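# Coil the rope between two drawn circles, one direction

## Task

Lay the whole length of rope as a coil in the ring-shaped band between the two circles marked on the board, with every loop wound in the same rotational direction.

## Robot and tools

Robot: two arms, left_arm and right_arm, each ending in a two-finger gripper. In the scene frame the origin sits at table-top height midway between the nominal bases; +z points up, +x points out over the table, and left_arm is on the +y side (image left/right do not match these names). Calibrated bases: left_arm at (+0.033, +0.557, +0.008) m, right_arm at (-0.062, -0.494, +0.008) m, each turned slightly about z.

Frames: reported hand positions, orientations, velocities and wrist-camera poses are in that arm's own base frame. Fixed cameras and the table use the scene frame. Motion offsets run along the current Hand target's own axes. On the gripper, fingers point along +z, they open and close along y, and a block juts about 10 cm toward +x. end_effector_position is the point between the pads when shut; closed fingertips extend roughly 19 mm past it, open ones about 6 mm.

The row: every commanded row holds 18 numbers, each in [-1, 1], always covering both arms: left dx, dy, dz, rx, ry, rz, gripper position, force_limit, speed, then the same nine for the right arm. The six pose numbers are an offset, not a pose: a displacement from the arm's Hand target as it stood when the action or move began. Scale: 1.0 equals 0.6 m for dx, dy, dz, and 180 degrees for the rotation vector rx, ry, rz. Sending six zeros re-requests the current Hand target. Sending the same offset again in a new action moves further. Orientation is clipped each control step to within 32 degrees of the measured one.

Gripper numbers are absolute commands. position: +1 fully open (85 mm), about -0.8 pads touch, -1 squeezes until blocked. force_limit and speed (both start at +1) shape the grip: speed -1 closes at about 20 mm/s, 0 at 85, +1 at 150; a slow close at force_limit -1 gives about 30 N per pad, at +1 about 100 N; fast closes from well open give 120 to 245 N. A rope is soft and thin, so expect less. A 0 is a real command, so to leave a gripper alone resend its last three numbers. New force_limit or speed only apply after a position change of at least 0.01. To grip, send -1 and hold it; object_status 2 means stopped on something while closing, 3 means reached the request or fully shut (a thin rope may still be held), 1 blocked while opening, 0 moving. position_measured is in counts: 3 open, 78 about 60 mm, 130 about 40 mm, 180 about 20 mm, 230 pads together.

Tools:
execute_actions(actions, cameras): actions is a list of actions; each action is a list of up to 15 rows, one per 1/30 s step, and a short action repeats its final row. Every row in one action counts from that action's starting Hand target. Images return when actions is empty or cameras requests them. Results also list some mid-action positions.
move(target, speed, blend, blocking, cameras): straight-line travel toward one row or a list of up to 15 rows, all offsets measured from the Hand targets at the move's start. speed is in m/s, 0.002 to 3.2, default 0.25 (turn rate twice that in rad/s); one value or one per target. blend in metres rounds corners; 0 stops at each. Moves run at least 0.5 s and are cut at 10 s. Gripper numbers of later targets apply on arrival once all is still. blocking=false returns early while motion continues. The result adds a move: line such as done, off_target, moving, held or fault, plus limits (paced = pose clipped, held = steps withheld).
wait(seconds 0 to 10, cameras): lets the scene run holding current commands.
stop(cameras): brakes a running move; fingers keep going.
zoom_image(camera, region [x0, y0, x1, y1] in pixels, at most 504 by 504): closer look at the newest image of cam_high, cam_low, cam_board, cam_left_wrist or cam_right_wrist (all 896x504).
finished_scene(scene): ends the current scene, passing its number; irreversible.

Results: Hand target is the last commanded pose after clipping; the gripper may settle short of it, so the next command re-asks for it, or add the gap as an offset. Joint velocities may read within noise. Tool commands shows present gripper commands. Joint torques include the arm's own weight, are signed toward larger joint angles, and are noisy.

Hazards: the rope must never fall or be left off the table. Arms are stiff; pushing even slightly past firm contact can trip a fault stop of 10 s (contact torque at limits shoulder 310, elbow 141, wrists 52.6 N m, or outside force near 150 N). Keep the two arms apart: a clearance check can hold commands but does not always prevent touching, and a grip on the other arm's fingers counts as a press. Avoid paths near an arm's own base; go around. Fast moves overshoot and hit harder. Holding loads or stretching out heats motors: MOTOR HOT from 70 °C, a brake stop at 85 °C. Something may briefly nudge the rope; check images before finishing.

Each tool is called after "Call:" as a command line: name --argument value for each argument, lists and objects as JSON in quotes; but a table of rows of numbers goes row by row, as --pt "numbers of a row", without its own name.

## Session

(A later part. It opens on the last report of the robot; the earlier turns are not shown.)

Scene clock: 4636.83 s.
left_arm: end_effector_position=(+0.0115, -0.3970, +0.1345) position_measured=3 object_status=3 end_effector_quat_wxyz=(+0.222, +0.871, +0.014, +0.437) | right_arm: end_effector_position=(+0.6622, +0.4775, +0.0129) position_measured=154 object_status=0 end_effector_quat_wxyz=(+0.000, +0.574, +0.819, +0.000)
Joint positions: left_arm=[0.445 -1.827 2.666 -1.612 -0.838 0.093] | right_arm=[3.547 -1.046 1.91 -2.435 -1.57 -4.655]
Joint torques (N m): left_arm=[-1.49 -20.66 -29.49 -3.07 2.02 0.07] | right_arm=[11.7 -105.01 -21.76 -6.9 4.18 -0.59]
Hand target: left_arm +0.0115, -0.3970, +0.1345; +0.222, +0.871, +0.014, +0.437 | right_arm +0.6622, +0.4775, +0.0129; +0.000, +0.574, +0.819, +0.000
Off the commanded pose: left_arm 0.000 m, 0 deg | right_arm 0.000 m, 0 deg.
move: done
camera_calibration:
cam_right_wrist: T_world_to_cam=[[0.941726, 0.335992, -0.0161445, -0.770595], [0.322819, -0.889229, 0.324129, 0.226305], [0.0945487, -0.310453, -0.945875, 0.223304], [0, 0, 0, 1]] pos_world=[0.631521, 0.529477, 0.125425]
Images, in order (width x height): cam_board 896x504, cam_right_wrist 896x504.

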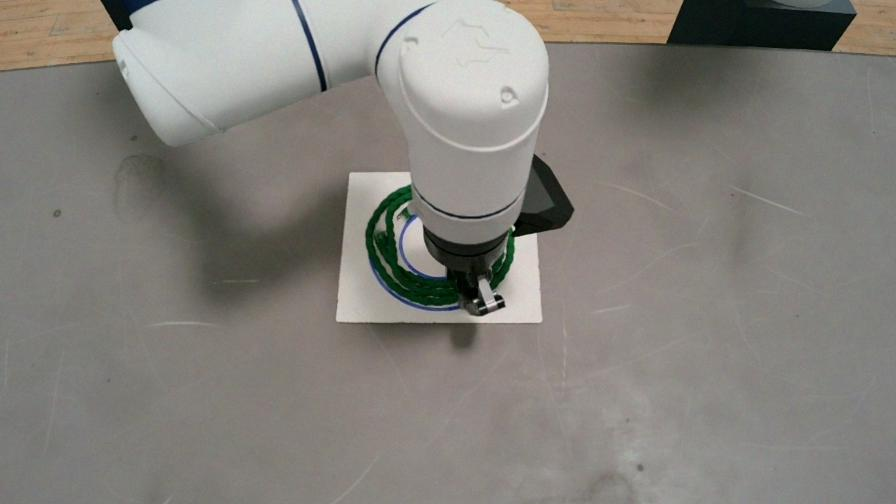

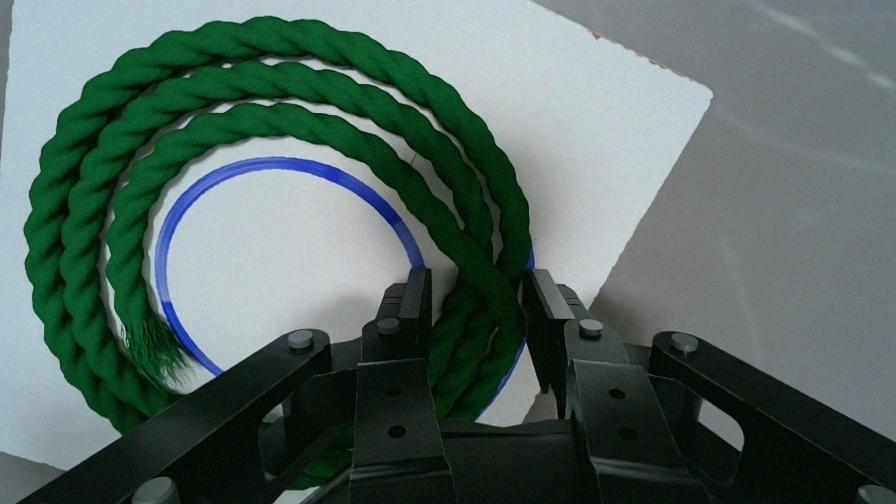

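Call:
move --pt "0 0 0 0 0 0 1 1 1 0 0 0 0 0 0 0.8 -1 0" --pt "0 0 0 0 0 0 1 1 1 0 0 -0.0583 0 0 0 0.8 -1 0" --pt "0 0 0 0 0 0 1 1 1 0.04 -0.0081 -0.0583 0 0 -0.1278 0.8 -1 0" --pt "0 0 0 0 0 0 1 1 1 0.04 -0.0081 0 0 0 -0.1278 0.8 -1 0" --pt "0 0 0 0 0 0 1 1 1 0.04 -0.0081 0 0 0 -0.1278 -0.2 -1 -0.4" --pt "0 0 0 0 0 0 1 1 1 0.04 -0.0081 0 0 0 -0.1278 0.8 -1 0" --pt "0 0 0 0 0 0 1 1 1 0.04 -0.0081 -0.0583 0 0 -0.1278 0.8 -1 0" --pt "0 0 0 0 0 0 1 1 1 0.0737 -0.0313 -0.0583 0 0 -0.2556 0.8 -1 0" --pt "0 0 0 0 0 0 1 1 1 0.0737 -0.0313 0 0 0 -0.2556 0.8 -1 0" --pt "0 0 0 0 0 0 1 1 1 0.0737 -0.0313 0 0 0 -0.2556 -0.2 -1 -0.4" --speed '[0.1,0.1,0.3,0.1,0.1,0.1,0.1,0.3,0.1,0.1]'

Call:
move --pt "0 0 0 0 0 0 1 1 1 0 0 0 0 0 0 0.8 -1 0" --pt "0 0 0 0 0 0 1 1 1 0 0 -0.0583 0 0 0 0.8 -1 0" --pt "0 0 0 0 0 0 1 1 1 -0.1 -0.1 -0.42 0 0 0.1 0.8 -1 0" --speed '[0.1,0.1,0.25]' --cameras '["cam_board","cam_right_wrist"]'

Call:
zoom_image --camera "cam_board" --region '[360, 160, 530, 330]'

Scene clock: 4660.30 s.
left_arm: end_effector_position=(+0.0115, -0.3970, +0.1345) position_measured=3 object_status=3 end_effector_quat_wxyz=(+0.222, +0.871, +0.014, +0.437) | right_arm: end_effector_position=(+0.6295, +0.5127, +0.0130) position_measured=154 object_status=0 end_effector_quat_wxyz=(+0.000, +0.208, +0.978, +0.000)
Joint positions: left_arm=[0.445 -1.827 2.666 -1.612 -0.838 0.093] | right_arm=[3.604 -1.051 1.92 -2.439 -1.57 -5.4]
Joint torques (N m): left_arm=[-0.96 -19.78 -29.49 -3.01 2.21 0.1] | right_arm=[9.43 -106.35 -21.93 -7.46 4.05 -0.64]
Hand target: left_arm +0.0115, -0.3970, +0.1345; +0.222, +0.871, +0.014, +0.437 | right_arm +0.6295, +0.5127, +0.0130; +0.000, +0.208, +0.978, +0.000
Off the commanded pose: left_arm 0.000 m, 0 deg | right_arm 0.000 m, 0 deg.
move: done

Scene clock: 4663.50 s.
left_arm: end_effector_position=(+0.0115, -0.3970, +0.1345) position_measured=3 object_status=3 end_effector_quat_wxyz=(+0.222, +0.871, +0.014, +0.437) | right_arm: end_effector_position=(+0.6599, +0.4334, +0.2648) position_measured=28 object_status=3 end_effector_quat_wxyz=(+0.000, +0.359, +0.933, +0.000)
Joint positions: left_arm=[0.445 -1.827 2.666 -1.612 -0.838 0.093] | right_arm=[3.496 -1.345 1.798 -2.023 -1.57 -5.195]
Joint torques (N m): left_arm=[-0.96 -19.07 -29.5 -3 2.03 0.03] | right_arm=[-7.12 -134.71 -52.75 -1.97 -1.69 4.1]
Hand target: left_arm +0.0115, -0.3970, +0.1345; +0.222, +0.871, +0.014, +0.437 | right_arm +0.6599, +0.4333, +0.2649; +0.000, +0.359, +0.933, +0.000
Off the commanded pose: left_arm 0.000 m, 0 deg | right_arm 0.000 m, 0 deg.
move: done
camera_calibration:
cam_right_wrist: T_world_to_cam=[[0.673544, 0.738976, -0.0158642, -0.747293], [0.702668, -0.633497, 0.323943, -0.255259], [0.229336, -0.229337, -0.945944, 0.324004], [0, 0, 0, 1]] pos_world=[0.608392, 0.464832, 0.377324]
Images, in order (width x height): cam_board 896x504, cam_right_wrist 896x504.

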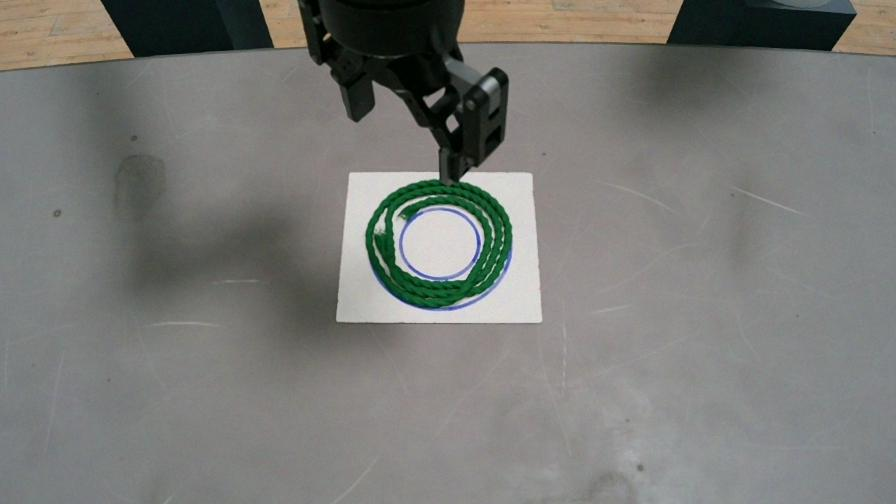

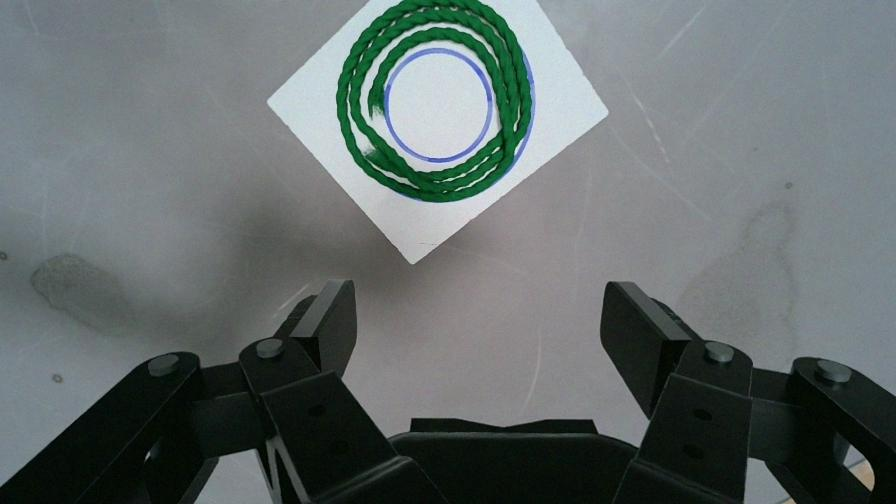

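Scaled by 2.965.

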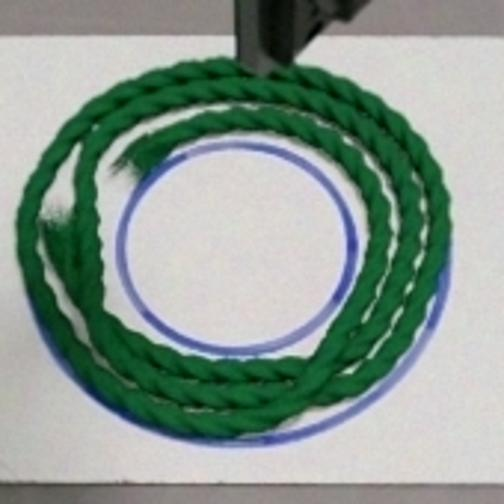

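Call:
zoom_image --camera "cam_right_wrist" --region '[320, 0, 560, 220]'

Scaled by 2.100.

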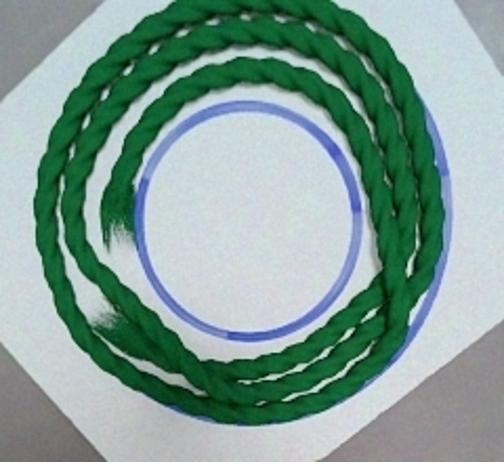

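Call:
move --pt "0 0 0 0 0 0 1 1 1 0.1233 -0.1328 0.36 0 0 0.0889 0.8 -1 0" --pt "0 0 0 0 0 0 1 1 1 0.1233 -0.1328 0.4197 0 0 0.0889 0.8 -1 0" --pt "0 0 0 0 0 0 1 1 1 0.1233 -0.1328 0.4197 0 0 0.0889 -0.22 -1 -0.4" --speed '[0.3,0.1,0.1]'

Call:
move --pt "0 0 0 0 0 0 1 1 1 0 0 0 0 0 0 0.75 -1 0" --pt "0 0 0 0 0 0 1 1 1 0 0 -0.0583 0 0 0 0.75 -1 0" --pt "0 0 0 0 0 0 1 1 1 -0.0351 0.0062 -0.0583 0 0 -0.1111 0.75 -1 0" --pt "0 0 0 0 0 0 1 1 1 -0.0351 0.0062 0 0 0 -0.1111 0.75 -1 0" --pt "0 0 0 0 0 0 1 1 1 -0.0351 0.0062 0 0 0 -0.1111 -0.22 -1 -0.4" --pt "0 0 0 0 0 0 1 1 1 -0.0351 0.0062 0 0 0 -0.1111 0.75 -1 0" --pt "0 0 0 0 0 0 1 1 1 -0.0351 0.0062 -0.0583 0 0 -0.1111 0.75 -1 0" --pt "0 0 0 0 0 0 1 1 1 -0.0659 0.024 -0.0583 0 0 -0.2222 0.75 -1 0" --pt "0 0 0 0 0 0 1 1 1 -0.0659 0.024 0 0 0 -0.2222 0.75 -1 0" --pt "0 0 0 0 0 0 1 1 1 -0.0659 0.024 0 0 0 -0.2222 -0.22 -1 -0.4" --speed '[0.1,0.1,0.3,0.1,0.1,0.1,0.1,0.3,0.1,0.1]' --cameras '["cam_board","cam_right_wrist"]'

Call:
zoom_image --camera "cam_board" --region '[360, 160, 530, 330]'

Scene clock: 4691.37 s.
left_arm: end_effector_position=(+0.0115, -0.3970, +0.1345) position_measured=3 object_status=3 end_effector_quat_wxyz=(+0.222, +0.871, +0.014, +0.437) | right_arm: end_effector_position=(+0.5515, +0.4238, +0.0131) position_measured=157 object_status=0 end_effector_quat_wxyz=(+0.000, +0.485, +0.874, +0.000)
Joint positions: left_arm=[0.445 -1.827 2.666 -1.612 -0.838 0.093] | right_arm=[3.539 -1.183 2.155 -2.542 -1.57 -4.873]
Joint torques (N m): left_arm=[-1.02 -20.23 -29.59 -3.05 2.13 0.17] | right_arm=[11.04 -81.86 -19.13 -7.56 -1.62 4.49]
Hand target: left_arm +0.0115, -0.3970, +0.1345; +0.222, +0.871, +0.014, +0.437 | right_arm +0.5515, +0.4238, +0.0131; +0.000, +0.485, +0.874, +0.000
Off the commanded pose: left_arm 0.000 m, 0 deg | right_arm 0.000 m, 0 deg.
move: done

Scene clock: 4700.50 s.
left_arm: end_effector_position=(+0.0115, -0.3970, +0.1345) position_measured=3 object_status=3 end_effector_quat_wxyz=(+0.222, +0.871, +0.014, +0.437) | right_arm: end_effector_position=(+0.5846, +0.3979, +0.0131) position_measured=157 object_status=0 end_effector_quat_wxyz=(+0.000, +0.157, +0.988, +0.000)
Joint positions: left_arm=[0.445 -1.827 2.666 -1.612 -0.838 0.093] | right_arm=[3.485 -1.17 2.132 -2.532 -1.57 -5.624]
Joint torques (N m): left_arm=[-0.3 -19.91 -28.92 -3.17 2.04 -0.01] | right_arm=[8.38 -83.4 -19.66 -7.56 4.14 1.27]
Hand target: left_arm +0.0115, -0.3970, +0.1345; +0.222, +0.871, +0.014, +0.437 | right_arm +0.5846, +0.3979, +0.0131; +0.000, +0.157, +0.988, +0.000
Off the commanded pose: left_arm 0.000 m, 0 deg | right_arm 0.000 m, 0 deg.
move: done
camera_calibration:
cam_right_wrist: T_world_to_cam=[[0.315053, 0.948946, -0.0156152, -0.548279], [0.899446, -0.293288, 0.324005, -0.393788], [0.302883, -0.116124, -0.945927, 0.00697275], [0, 0, 0, 1]] pos_world=[0.524816, 0.405604, 0.125623]
Images, in order (width x height): cam_board 896x504, cam_right_wrist 896x504.

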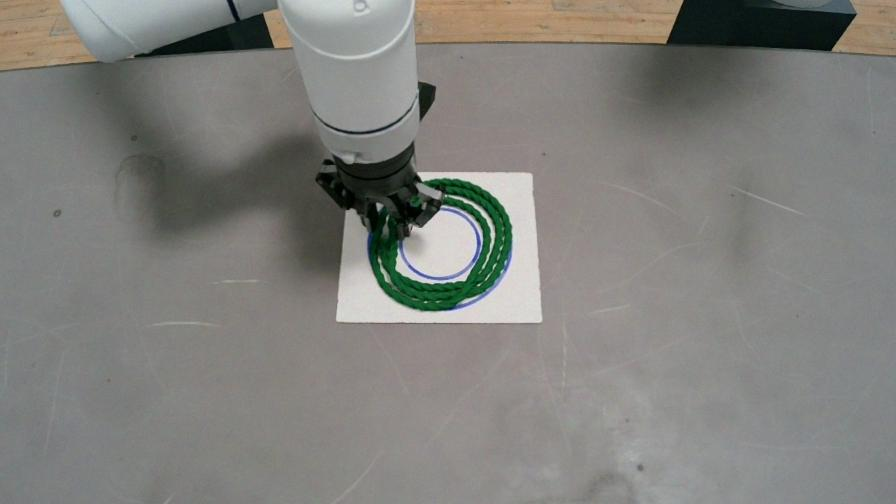

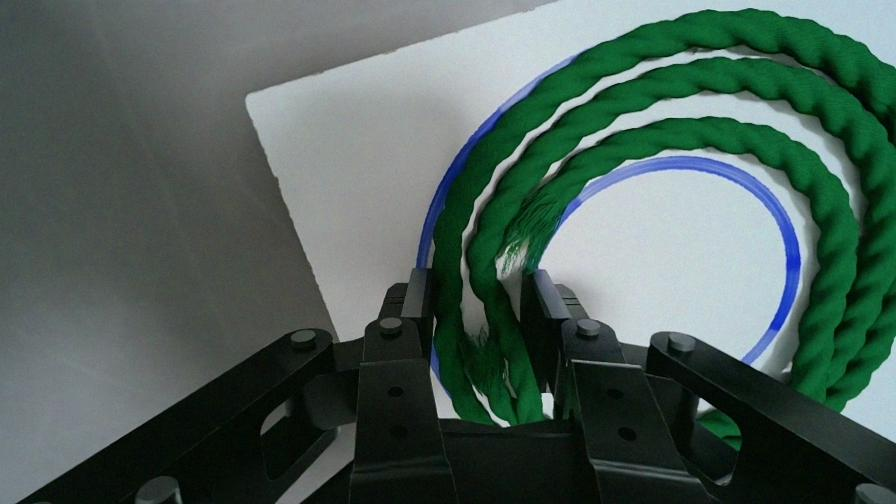

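Scaled by 2.965.

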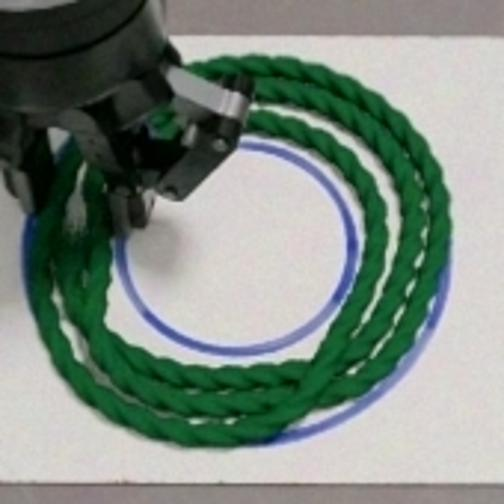

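Call:
move --pt "0 0 0 0 0 0 1 1 1 0 0 0 0 0 0 0.75 -1 0" --pt "0 0 0 0 0 0 1 1 1 0 0 -0.0583 0 0 0 0.75 -1 0" --pt "0 0 0 0 0 0 1 1 1 -0.0351 0.0062 -0.0583 0 0 -0.1111 0.75 -1 0" --pt "0 0 0 0 0 0 1 1 1 -0.0351 0.0062 0 0 0 -0.1111 0.75 -1 0" --pt "0 0 0 0 0 0 1 1 1 -0.0351 0.0062 0 0 0 -0.1111 -0.22 -1 -0.4" --pt "0 0 0 0 0 0 1 1 1 -0.0351 0.0062 0 0 0 -0.1111 0.75 -1 0" --pt "0 0 0 0 0 0 1 1 1 -0.0351 0.0062 -0.0583 0 0 -0.1111 0.75 -1 0" --speed '[0.1,0.1,0.3,0.1,0.1,0.1,0.1]'

Call:
move --pt "0 0 0 0 0 0 1 1 1 -0.0433 0.0096 0 0 0 0.8611 0.75 -1 0" --pt "0 0 0 0 0 0 1 1 1 -0.0433 0.0096 0.0583 0 0 0.8611 0.75 -1 0" --pt "0 0 0 0 0 0 1 1 1 -0.0433 0.0096 0.0583 0 0 0.8611 -0.22 -1 -0.4" --pt "0 0 0 0 0 0 1 1 1 -0.0433 0.0096 0.0583 0 0 0.8611 0.75 -1 0" --pt "0 0 0 0 0 0 1 1 1 -0.0433 0.0096 0 0 0 0.8611 0.75 -1 0" --pt "0 0 0 0 0 0 1 1 1 -0.0785 0.0366 0 0 0 0.7222 0.75 -1 0" --pt "0 0 0 0 0 0 1 1 1 -0.0785 0.0366 0.0583 0 0 0.7222 0.75 -1 0" --pt "0 0 0 0 0 0 1 1 1 -0.0785 0.0366 0.0583 0 0 0.7222 -0.22 -1 -0.4" --speed '[0.5,0.1,0.1,0.1,0.1,0.3,0.1,0.1]' --cameras '["cam_board","cam_right_wrist"]'

Call:
zoom_image --camera "cam_board" --region '[360, 160, 530, 330]'

Scene clock: 4731.20 s.
left_arm: end_effector_position=(+0.0115, -0.3970, +0.1345) position_measured=3 object_status=3 end_effector_quat_wxyz=(+0.222, +0.871, +0.014, +0.437) | right_arm: end_effector_position=(+0.6058, +0.3949, +0.0480) position_measured=35 object_status=3 end_effector_quat_wxyz=(+0.000, -0.017, +1.000, +0.000)
Joint positions: left_arm=[0.445 -1.827 2.666 -1.612 -0.838 0.093] | right_arm=[3.471 -1.204 2.087 -2.454 -1.57 -5.987]
Joint torques (N m): left_arm=[-0.88 -18.84 -29.71 -2.85 2 -0.08] | right_arm=[1.11 -132.52 -41.62 -1.87 3.83 -0.54]
Hand target: left_arm +0.0115, -0.3970, +0.1345; +0.222, +0.871, +0.014, +0.437 | right_arm +0.6058, +0.3949, +0.0481; +0.000, -0.017, +1.000, +0.000
Off the commanded pose: left_arm 0.000 m, 0 deg | right_arm 0.000 m, 0 deg.
move: done

Scene clock: 4741.13 s.
left_arm: end_effector_position=(+0.0115, -0.3970, +0.1345) position_measured=3 object_status=3 end_effector_quat_wxyz=(+0.222, +0.871, +0.014, +0.437) | right_arm: end_effector_position=(+0.6521, +0.4184, +0.0131) position_measured=157 object_status=0 end_effector_quat_wxyz=(+0.000, +0.899, +0.438, +0.000)
Joint positions: left_arm=[0.445 -1.827 2.666 -1.612 -0.838 0.093] | right_arm=[3.481 -1.093 1.996 -2.473 -1.57 -3.709]
Joint torques (N m): left_arm=[-1.04 -19.47 -29.18 -3.06 1.98 0.05] | right_arm=[8.02 -95.66 -19.73 -7.68 4.42 -0.15]
Hand target: left_arm +0.0115, -0.3970, +0.1345; +0.222, +0.871, +0.014, +0.437 | right_arm +0.6521, +0.4184, +0.0131; +0.000, +0.899, +0.438, +0.000
Off the commanded pose: left_arm 0.000 m, 0 deg | right_arm 0.000 m, 0 deg.
move: done
camera_calibration:
cam_right_wrist: T_world_to_cam=[[0.783993, -0.620553, -0.0164039, -0.23817], [-0.582836, -0.744924, 0.32464, 0.707163], [-0.213676, -0.244955, -0.945695, 0.379728], [0, 0, 0, 1]] pos_world=[0.680022, 0.472001, 0.125627]
Images, in order (width x height): cam_board 896x504, cam_right_wrist 896x504.

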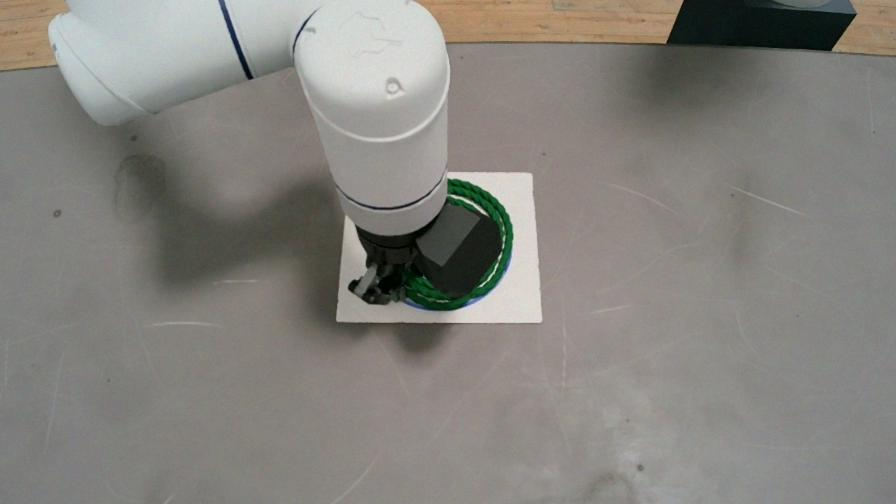

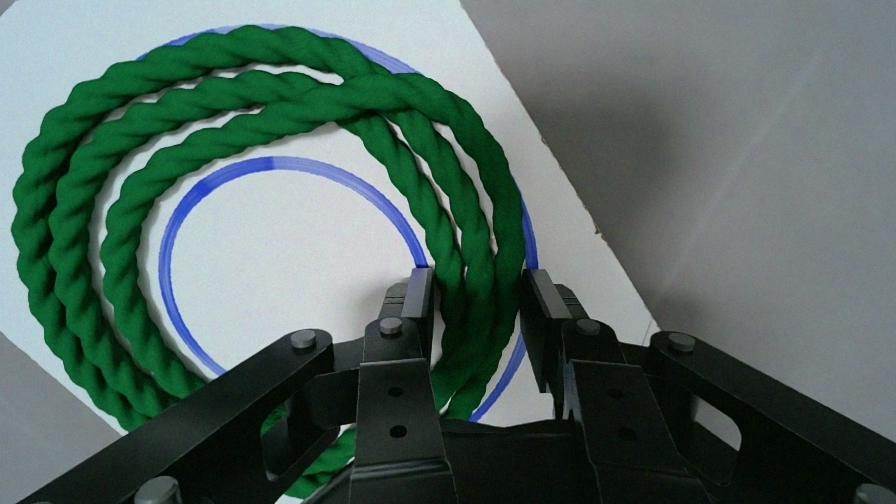

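Scaled by 2.965.

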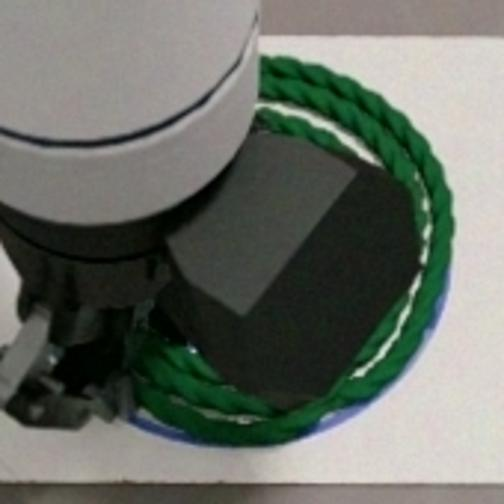

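Call:
move --pt "0 0 0 0 0 0 1 1 1 0 0 0 0 0 0 0.75 -1 0" --pt "0 0 0 0 0 0 1 1 1 0 0 -0.0583 0 0 0 0.75 -1 0" --pt "0 0 0 0 0 0 1 1 1 0.04 -0.0081 -0.0583 0 0 -0.1278 0.75 -1 0" --pt "0 0 0 0 0 0 1 1 1 0.04 -0.0081 0 0 0 -0.1278 0.75 -1 0" --pt "0 0 0 0 0 0 1 1 1 0.04 -0.0081 0 0 0 -0.1278 -0.22 -1 -0.4" --pt "0 0 0 0 0 0 1 1 1 0.04 -0.0081 0 0 0 -0.1278 0.75 -1 0" --pt "0 0 0 0 0 0 1 1 1 0.04 -0.0081 -0.0583 0 0 -0.1278 0.75 -1 0" --pt "0 0 0 0 0 0 1 1 1 0.0737 -0.0313 -0.0583 0 0 -0.2556 0.75 -1 0" --pt "0 0 0 0 0 0 1 1 1 0.0737 -0.0313 0 0 0 -0.2556 0.75 -1 0" --pt "0 0 0 0 0 0 1 1 1 0.0737 -0.0313 0 0 0 -0.2556 -0.22 -1 -0.4" --speed '[0.1,0.1,0.3,0.1,0.1,0.1,0.1,0.3,0.1,0.1]'

Call:
move --pt "0 0 0 0 0 0 1 1 1 0 0 0 0 0 0 0.6 -1 0" --pt "0 0 0 0 0 0 1 1 1 0 0 -0.0583 0 0 0 0.6 -1 0" --pt "0 0 0 0 0 0 1 1 1 -0.02 -0.18 -0.42 0 0 0 0.6 -1 0" --speed '[0.1,0.1,0.25]' --cameras '["cam_board","cam_right_wrist"]'

Call:
zoom_image --camera "cam_board" --region '[360, 160, 530, 330]'

Scene clock: 4761.83 s.
left_arm: end_effector_position=(+0.0115, -0.3970, +0.1345) position_measured=3 object_status=3 end_effector_quat_wxyz=(+0.222, +0.871, +0.014, +0.437) | right_arm: end_effector_position=(+0.6646, +0.4648, +0.0131) position_measured=157 object_status=0 end_effector_quat_wxyz=(+0.000, +0.656, +0.754, +0.000)
Joint positions: left_arm=[0.445 -1.827 2.666 -1.612 -0.838 0.093] | right_arm=[3.531 -1.052 1.921 -2.44 -1.57 -4.462]
Joint torques (N m): left_arm=[-1.84 -20.4 -29.52 -3.06 2.05 -0.02] | right_arm=[11.57 -104.13 -22.12 -7.39 4.51 -1.09]
Hand target: left_arm +0.0115, -0.3970, +0.1345; +0.222, +0.871, +0.014, +0.437 | right_arm +0.6646, +0.4648, +0.0131; +0.000, +0.656, +0.754, +0.000
Off the commanded pose: left_arm 0.000 m, 0 deg | right_arm 0.000 m, 0 deg.
move: done

Scene clock: 4765.00 s.
left_arm: end_effector_position=(+0.0115, -0.3970, +0.1345) position_measured=3 object_status=3 end_effector_quat_wxyz=(+0.222, +0.871, +0.014, +0.437) | right_arm: end_effector_position=(+0.5595, +0.4379, +0.2650) position_measured=53 object_status=3 end_effector_quat_wxyz=(+0.000, +0.656, +0.754, +0.000)
Joint positions: left_arm=[0.445 -1.827 2.666 -1.612 -0.838 0.093] | right_arm=[3.553 -1.469 1.945 -2.047 -1.57 -4.44]
Joint torques (N m): left_arm=[-0.74 -19.99 -29.64 -3.21 2.03 0.05] | right_arm=[9.24 -114.4 -51.5 -2.34 2.53 4.4]
Hand target: left_arm +0.0115, -0.3970, +0.1345; +0.222, +0.871, +0.014, +0.437 | right_arm +0.5594, +0.4379, +0.2651; +0.000, +0.656, +0.754, +0.000
Off the commanded pose: left_arm 0.000 m, 0 deg | right_arm 0.000 m, 0 deg.
move: done
camera_calibration:
cam_right_wrist: T_world_to_cam=[[0.990978, 0.133033, -0.0162548, -0.595193], [0.131087, -0.936878, 0.324152, 0.270698], [0.0278942, -0.323359, -0.945865, 0.50213], [0, 0, 0, 1]] pos_world=[0.540331, 0.49516, 0.377525]
Images, in order (width x height): cam_board 896x504, cam_right_wrist 896x504.

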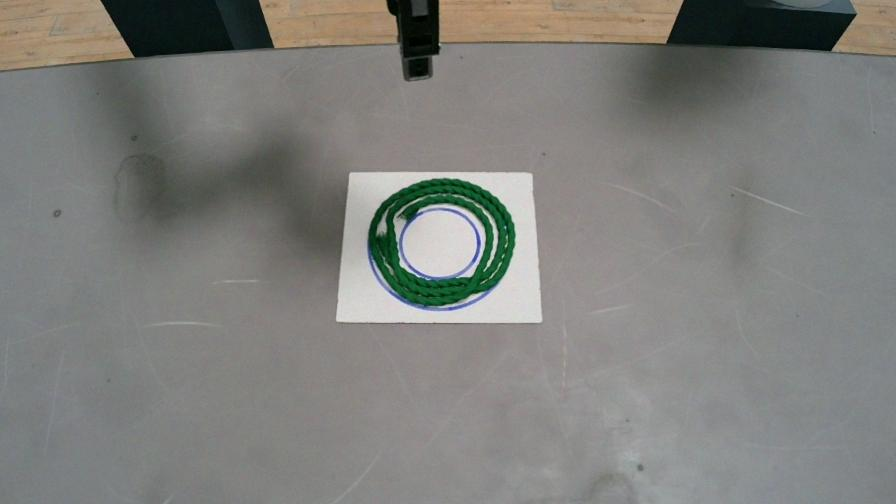

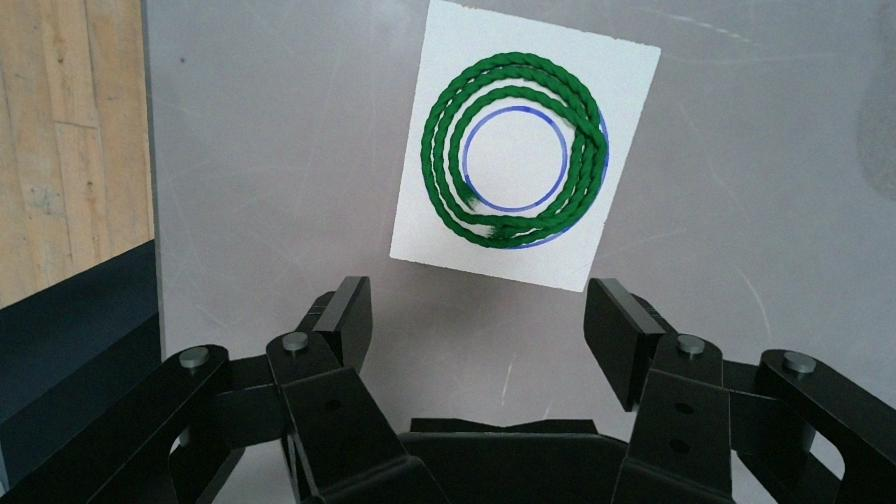

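Scaled by 2.965.

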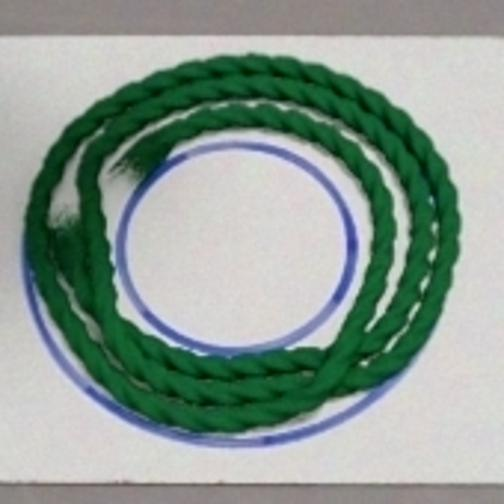

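Call:
zoom_image --camera "cam_right_wrist" --region '[390, 30, 640, 270]'

Scaled by 2.016.

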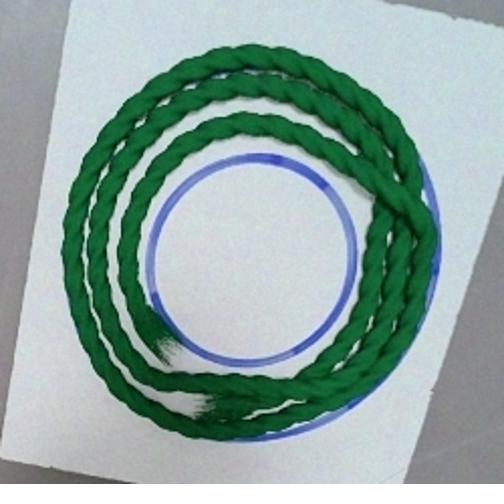

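Call:
move --pt "0 0 0 0 0 0 1 1 1 0.0887 0.1535 0.36 0 0 -0.2333 0.75 -1 0" --pt "0 0 0 0 0 0 1 1 1 0.0887 0.1535 0.42 0 0 -0.2333 0.75 -1 0" --pt "0 0 0 0 0 0 1 1 1 0.0887 0.1535 0.42 0 0 -0.2333 -0.245 -1 -0.4" --speed '[0.3,0.1,0.1]'

Call:
move --pt "0 0 0 0 0 0 1 1 1 0 0 0 0 0 0 0.7 -1 0" --pt "0 0 0 0 0 0 1 1 1 0 0 -0.0583 0 0 0 0.7 -1 0" --pt "0 0 0 0 0 0 1 1 1 0.0351 -0.0062 -0.0583 0 0 -0.1111 0.7 -1 0" --pt "0 0 0 0 0 0 1 1 1 0.0351 -0.0062 0 0 0 -0.1111 0.7 -1 0" --pt "0 0 0 0 0 0 1 1 1 0.0351 -0.0062 0 0 0 -0.1111 -0.245 -1 -0.4" --pt "0 0 0 0 0 0 1 1 1 0.0351 -0.0062 0 0 0 -0.1111 0.7 -1 0" --pt "0 0 0 0 0 0 1 1 1 0.0351 -0.0062 -0.0583 0 0 -0.1111 0.7 -1 0" --pt "0 0 0 0 0 0 1 1 1 0.0659 -0.024 -0.0583 0 0 -0.2222 0.7 -1 0" --pt "0 0 0 0 0 0 1 1 1 0.0659 -0.024 0 0 0 -0.2222 0.7 -1 0" --pt "0 0 0 0 0 0 1 1 1 0.0659 -0.024 0 0 0 -0.2222 -0.245 -1 -0.4" --speed '[0.1,0.1,0.3,0.1,0.1,0.1,0.1,0.3,0.1,0.1]'

Call:
move --pt "0 0 0 0 0 0 1 1 1 0 0 0 0 0 0 0.7 -1 0" --pt "0 0 0 0 0 0 1 1 1 0 0 -0.0583 0 0 0 0.7 -1 0" --pt "0 0 0 0 0 0 1 1 1 0.0351 -0.0062 -0.0583 0 0 -0.1111 0.7 -1 0" --pt "0 0 0 0 0 0 1 1 1 0.0351 -0.0062 0 0 0 -0.1111 0.7 -1 0" --pt "0 0 0 0 0 0 1 1 1 0.0351 -0.0062 0 0 0 -0.1111 -0.245 -1 -0.4" --speed '[0.1,0.1,0.3,0.1,0.1]' --cameras '["cam_board","cam_right_wrist"]'

Call:
zoom_image --camera "cam_board" --region '[360, 160, 530, 330]'

Scene clock: 4803.57 s.
left_arm: end_effector_position=(+0.0115, -0.3970, +0.1345) position_measured=3 object_status=3 end_effector_quat_wxyz=(+0.222, +0.871, +0.014, +0.437) | right_arm: end_effector_position=(+0.6432, +0.5034, +0.0131) position_measured=160 object_status=0 end_effector_quat_wxyz=(+0.000, +0.343, +0.940, +0.000)
Joint positions: left_arm=[0.445 -1.827 2.666 -1.612 -0.838 0.093] | right_arm=[3.586 -1.045 1.909 -2.434 -1.57 -5.139]
Joint torques (N m): left_arm=[-1.44 -19.89 -29.98 -3.23 2.31 -0.01] | right_arm=[7.55 -104.09 -22.88 -7.2 4.02 1.04]
Hand target: left_arm +0.0115, -0.3970, +0.1345; +0.222, +0.871, +0.014, +0.437 | right_arm +0.6432, +0.5034, +0.0131; +0.000, +0.343, +0.940, +0.000
Off the commanded pose: left_arm 0.000 m, 0 deg | right_arm 0.000 m, 0 deg.
move: done

Scene clock: 4812.70 s.
left_arm: end_effector_position=(+0.0115, -0.3970, +0.1345) position_measured=3 object_status=3 end_effector_quat_wxyz=(+0.222, +0.871, +0.014, +0.437) | right_arm: end_effector_position=(+0.6036, +0.5179, +0.0132) position_measured=160 object_status=3 end_effector_quat_wxyz=(+0.000, +0.001, +1.000, +0.000)
Joint positions: left_arm=[0.445 -1.827 2.666 -1.612 -0.838 0.093] | right_arm=[3.625 -1.07 1.954 -2.455 -1.57 -5.798]
Joint torques (N m): left_arm=[-0.89 -19.53 -29.14 -3.18 2.23 0.09] | right_arm=[11.77 -97.59 -21.39 -7.21 4.34 -0.42]
Hand target: left_arm +0.0115, -0.3970, +0.1345; +0.222, +0.871, +0.014, +0.437 | right_arm +0.6036, +0.5179, +0.0132; +0.000, +0.001, +1.000, +0.000
Off the commanded pose: left_arm 0.000 m, 0 deg | right_arm 0.000 m, 0 deg.
move: done

Scene clock: 4817.27 s.
left_arm: end_effector_position=(+0.0115, -0.3970, +0.1345) position_measured=3 object_status=3 end_effector_quat_wxyz=(+0.222, +0.871, +0.014, +0.437) | right_arm: end_effector_position=(+0.5826, +0.5142, +0.0132) position_measured=160 object_status=3 end_effector_quat_wxyz=(+0.000, -0.173, +0.985, +0.000)
Joint positions: left_arm=[0.445 -1.827 2.666 -1.612 -0.838 0.093] | right_arm=[3.634 -1.091 1.992 -2.471 -1.57 -6.139]
Joint torques (N m): left_arm=[0.64 -18.92 -29.33 -3.12 2.27 0.01] | right_arm=[9.58 -96.28 -20.73 -6.94 3.94 -0.12]
Hand target: left_arm +0.0115, -0.3970, +0.1345; +0.222, +0.871, +0.014, +0.437 | right_arm +0.5826, +0.5142, +0.0132; +0.000, -0.173, +0.985, +0.000
Off the commanded pose: left_arm 0.000 m, 0 deg | right_arm 0.000 m, 0 deg.
move: done
camera_calibration:
cam_right_wrist: T_world_to_cam=[[-0.335997, 0.941739, -0.0152767, -0.275051], [0.8893, 0.322546, 0.324207, -0.668569], [0.310246, 0.0953469, -0.945863, -0.0917996], [0, 0, 0, 1]] pos_world=[0.530623, 0.483423, 0.125723]
Images, in order (width x height): cam_board 896x504, cam_right_wrist 896x504.

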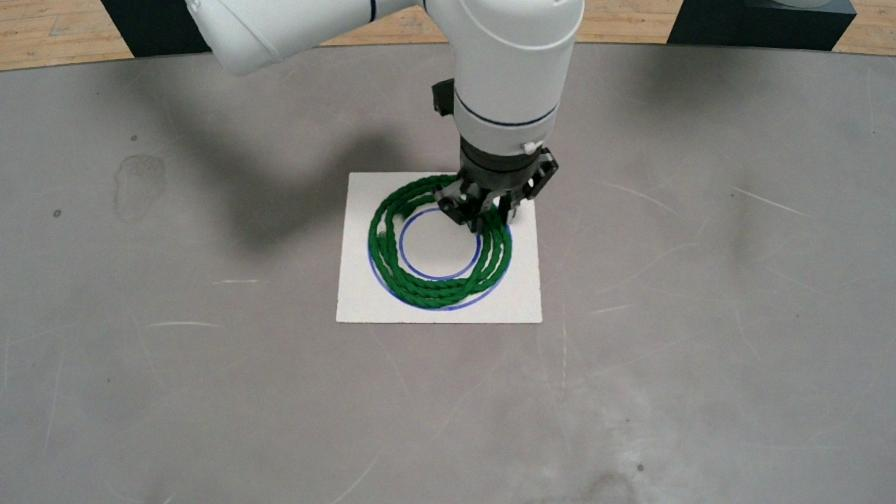

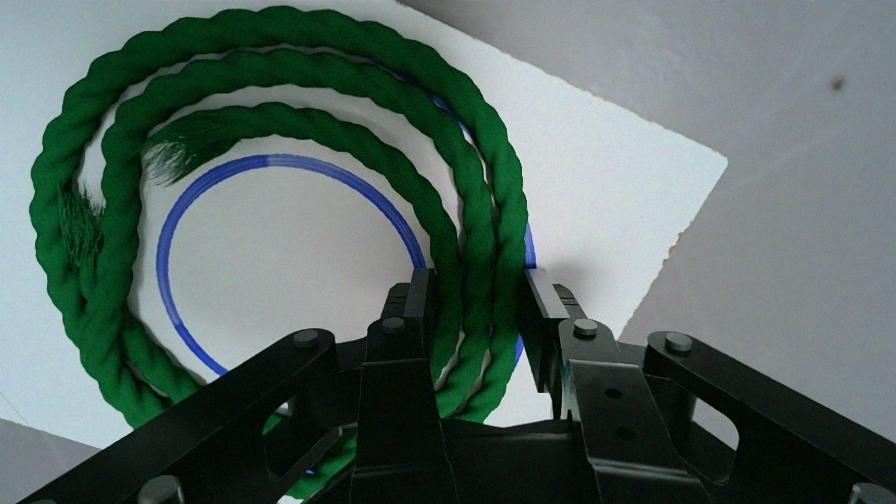

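Scaled by 2.965.

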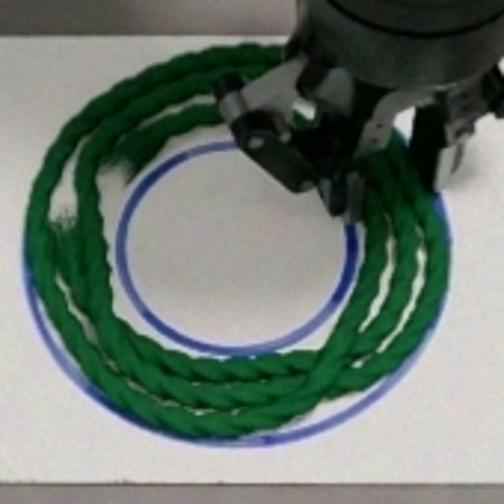

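Call:
move --pt "0 0 0 0 0 0 1 1 1 0 0 0 0 0 0 0.7 -1 0" --pt "0 0 0 0 0 0 1 1 1 0 0 -0.0667 0 0 0 0.7 -1 0" --pt "0 0 0 0 0 0 1 1 1 0.0351 -0.0062 -0.0667 0 0 0.8889 0.7 -1 0" --pt "0 0 0 0 0 0 1 1 1 0.0351 -0.0062 0 0 0 0.8889 0.7 -1 0" --pt "0 0 0 0 0 0 1 1 1 0.0351 -0.0062 0 0 0 0.8889 -0.245 -1 -0.4" --speed '[0.1,0.1,0.5,0.1,0.1]'

Call:
move --pt "0 0 0 0 0 0 1 1 1 0 0 0 0 0 0 0.7 -1 0" --pt "0 0 0 0 0 0 1 1 1 0 0 -0.0583 0 0 0 0.7 -1 0" --pt "0 0 0 0 0 0 1 1 1 -0.0351 0.0062 -0.0583 0 0 -0.1111 0.7 -1 0" --pt "0 0 0 0 0 0 1 1 1 -0.0351 0.0062 0 0 0 -0.1111 0.7 -1 0" --pt "0 0 0 0 0 0 1 1 1 -0.0351 0.0062 0 0 0 -0.1111 -0.245 -1 -0.4" --pt "0 0 0 0 0 0 1 1 1 -0.0351 0.0062 0 0 0 -0.1111 0.7 -1 0" --pt "0 0 0 0 0 0 1 1 1 -0.0351 0.0062 -0.0583 0 0 -0.1111 0.7 -1 0" --pt "0 0 0 0 0 0 1 1 1 -0.0659 0.024 -0.0583 0 0 -0.2222 0.7 -1 0" --pt "0 0 0 0 0 0 1 1 1 -0.0659 0.024 0 0 0 -0.2222 0.7 -1 0" --pt "0 0 0 0 0 0 1 1 1 -0.0659 0.024 0 0 0 -0.2222 -0.245 -1 -0.4" --speed '[0.1,0.1,0.3,0.1,0.1,0.1,0.1,0.3,0.1,0.1]'

Call:
move --pt "0 0 0 0 0 0 1 1 1 0 0 0 0 0 0 0.7 -1 0" --pt "0 0 0 0 0 0 1 1 1 0 0 -0.0583 0 0 0 0.7 -1 0" --pt "0 0 0 0 0 0 1 1 1 -0.0351 0.0062 -0.0583 0 0 -0.1111 0.7 -1 0" --pt "0 0 0 0 0 0 1 1 1 -0.0351 0.0062 0 0 0 -0.1111 0.7 -1 0" --pt "0 0 0 0 0 0 1 1 1 -0.0351 0.0062 0 0 0 -0.1111 -0.245 -1 -0.4" --pt "0 0 0 0 0 0 1 1 1 -0.0351 0.0062 0 0 0 -0.1111 0.7 -1 0" --pt "0 0 0 0 0 0 1 1 1 -0.0351 0.0062 -0.0583 0 0 -0.1111 0.7 -1 0" --pt "0 0 0 0 0 0 1 1 1 -0.0659 0.024 -0.0583 0 0 -0.2222 0.7 -1 0" --pt "0 0 0 0 0 0 1 1 1 -0.0659 0.024 0 0 0 -0.2222 0.7 -1 0" --pt "0 0 0 0 0 0 1 1 1 -0.0659 0.024 0 0 0 -0.2222 -0.245 -1 -0.4" --speed '[0.1,0.1,0.3,0.1,0.1,0.1,0.1,0.3,0.1,0.1]' --cameras '["cam_board","cam_right_wrist"]'

Call:
zoom_image --camera "cam_board" --region '[360, 160, 530, 330]'

Scene clock: 4842.50 s.
left_arm: end_effector_position=(+0.0115, -0.3970, +0.1345) position_measured=3 object_status=3 end_effector_quat_wxyz=(+0.222, +0.871, +0.014, +0.437) | right_arm: end_effector_position=(+0.5640, +0.5035, +0.0132) position_measured=160 object_status=3 end_effector_quat_wxyz=(+0.000, +0.940, +0.341, +0.000)
Joint positions: left_arm=[0.445 -1.827 2.666 -1.612 -0.838 0.093] | right_arm=[3.633 -1.115 2.034 -2.49 -1.57 -3.347]
Joint torques (N m): left_arm=[-0.96 -19.73 -28.99 -2.84 2.14 0.02] | right_arm=[9.61 -92.74 -19.23 -7.17 -2.15 4.05]
Hand target: left_arm +0.0115, -0.3970, +0.1345; +0.222, +0.871, +0.014, +0.437 | right_arm +0.5640, +0.5035, +0.0132; +0.000, +0.940, +0.341, +0.000
Off the commanded pose: left_arm 0.000 m, 0 deg | right_arm 0.000 m, 0 deg.
move: done

Scene clock: 4851.63 s.
left_arm: end_effector_position=(+0.0115, -0.3970, +0.1345) position_measured=3 object_status=3 end_effector_quat_wxyz=(+0.222, +0.871, +0.014, +0.437) | right_arm: end_effector_position=(+0.5430, +0.4671, +0.0132) position_measured=160 object_status=3 end_effector_quat_wxyz=(+0.000, +0.766, +0.642, +0.000)
Joint positions: left_arm=[0.445 -1.827 2.666 -1.612 -0.838 0.093] | right_arm=[3.601 -1.16 2.114 -2.525 -1.57 -4.077]
Joint torques (N m): left_arm=[0.49 -19.7 -29.42 -3.15 2.26 -0.05] | right_arm=[8.72 -85.19 -19.62 -7.56 4.18 0.98]
Hand target: left_arm +0.0115, -0.3970, +0.1345; +0.222, +0.871, +0.014, +0.437 | right_arm +0.5430, +0.4671, +0.0132; +0.000, +0.766, +0.642, +0.000
Off the commanded pose: left_arm 0.000 m, 0 deg | right_arm 0.000 m, 0 deg.
move: done

Scene clock: 4860.77 s.
left_arm: end_effector_position=(+0.0115, -0.3970, +0.1345) position_measured=3 object_status=3 end_effector_quat_wxyz=(+0.222, +0.871, +0.014, +0.437) | right_arm: end_effector_position=(+0.5502, +0.4256, +0.0131) position_measured=160 object_status=3 end_effector_quat_wxyz=(+0.000, +0.501, +0.866, +0.000)
Joint positions: left_arm=[0.445 -1.827 2.666 -1.612 -0.838 0.093] | right_arm=[3.542 -1.183 2.154 -2.542 -1.57 -4.834]
Joint torques (N m): left_arm=[-0.57 -19.09 -29.45 -2.93 2.22 0.08] | right_arm=[6.43 -81.36 -17.98 -6.87 4.4 0.71]
Hand target: left_arm +0.0115, -0.3970, +0.1345; +0.222, +0.871, +0.014, +0.437 | right_arm +0.5502, +0.4256, +0.0131; +0.000, +0.501, +0.866, +0.000
Off the commanded pose: left_arm 0.000 m, 0 deg | right_arm 0.000 m, 0 deg.
move: done
camera_calibration:
cam_right_wrist: T_world_to_cam=[[0.869177, 0.49424, -0.0160626, -0.675121], [0.472143, -0.819784, 0.324092, 0.104477], [0.147011, -0.289277, -0.945889, 0.180178], [0, 0, 0, 1]] pos_world=[0.510983, 0.471441, 0.125725]
Images, in order (width x height): cam_board 896x504, cam_right_wrist 896x504.

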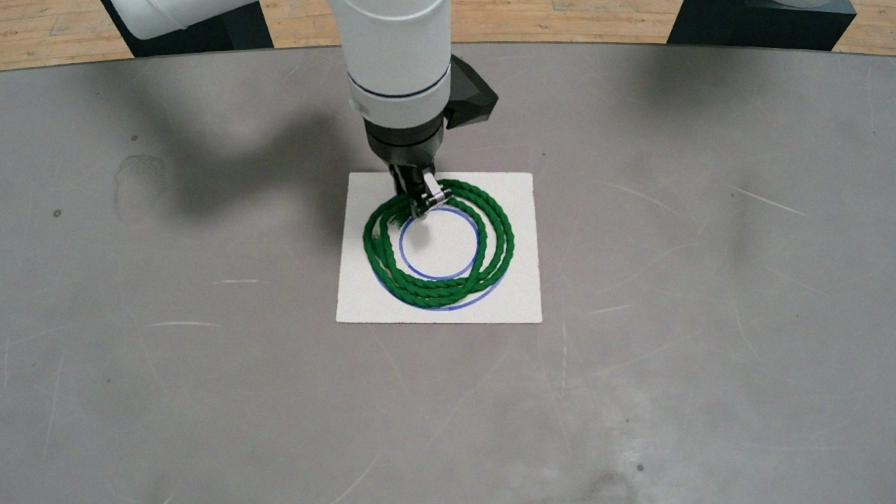

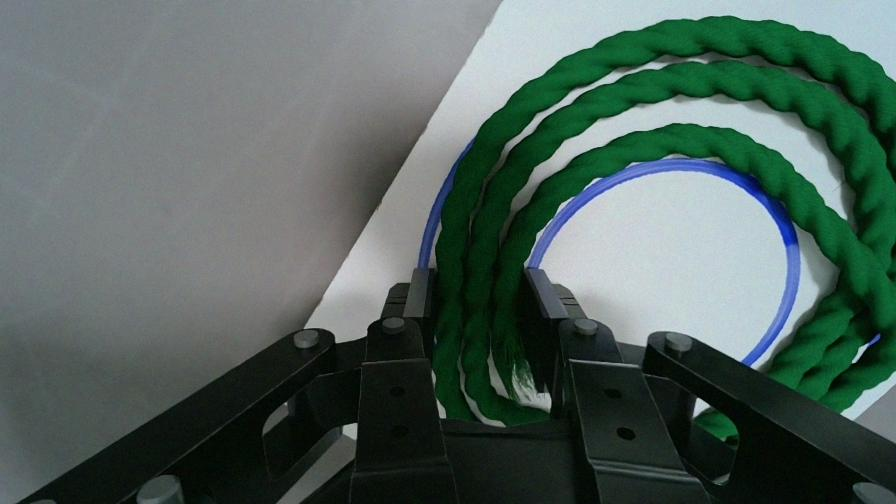

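Scaled by 2.965.

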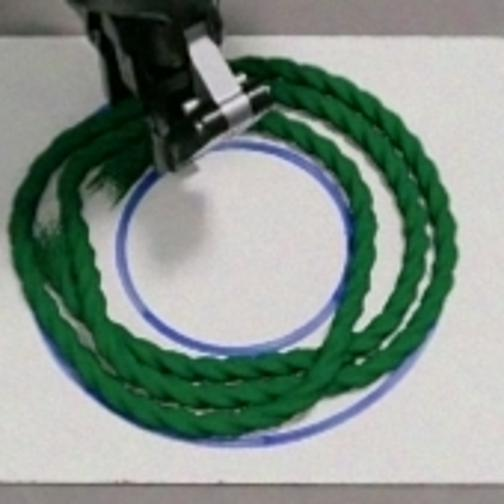

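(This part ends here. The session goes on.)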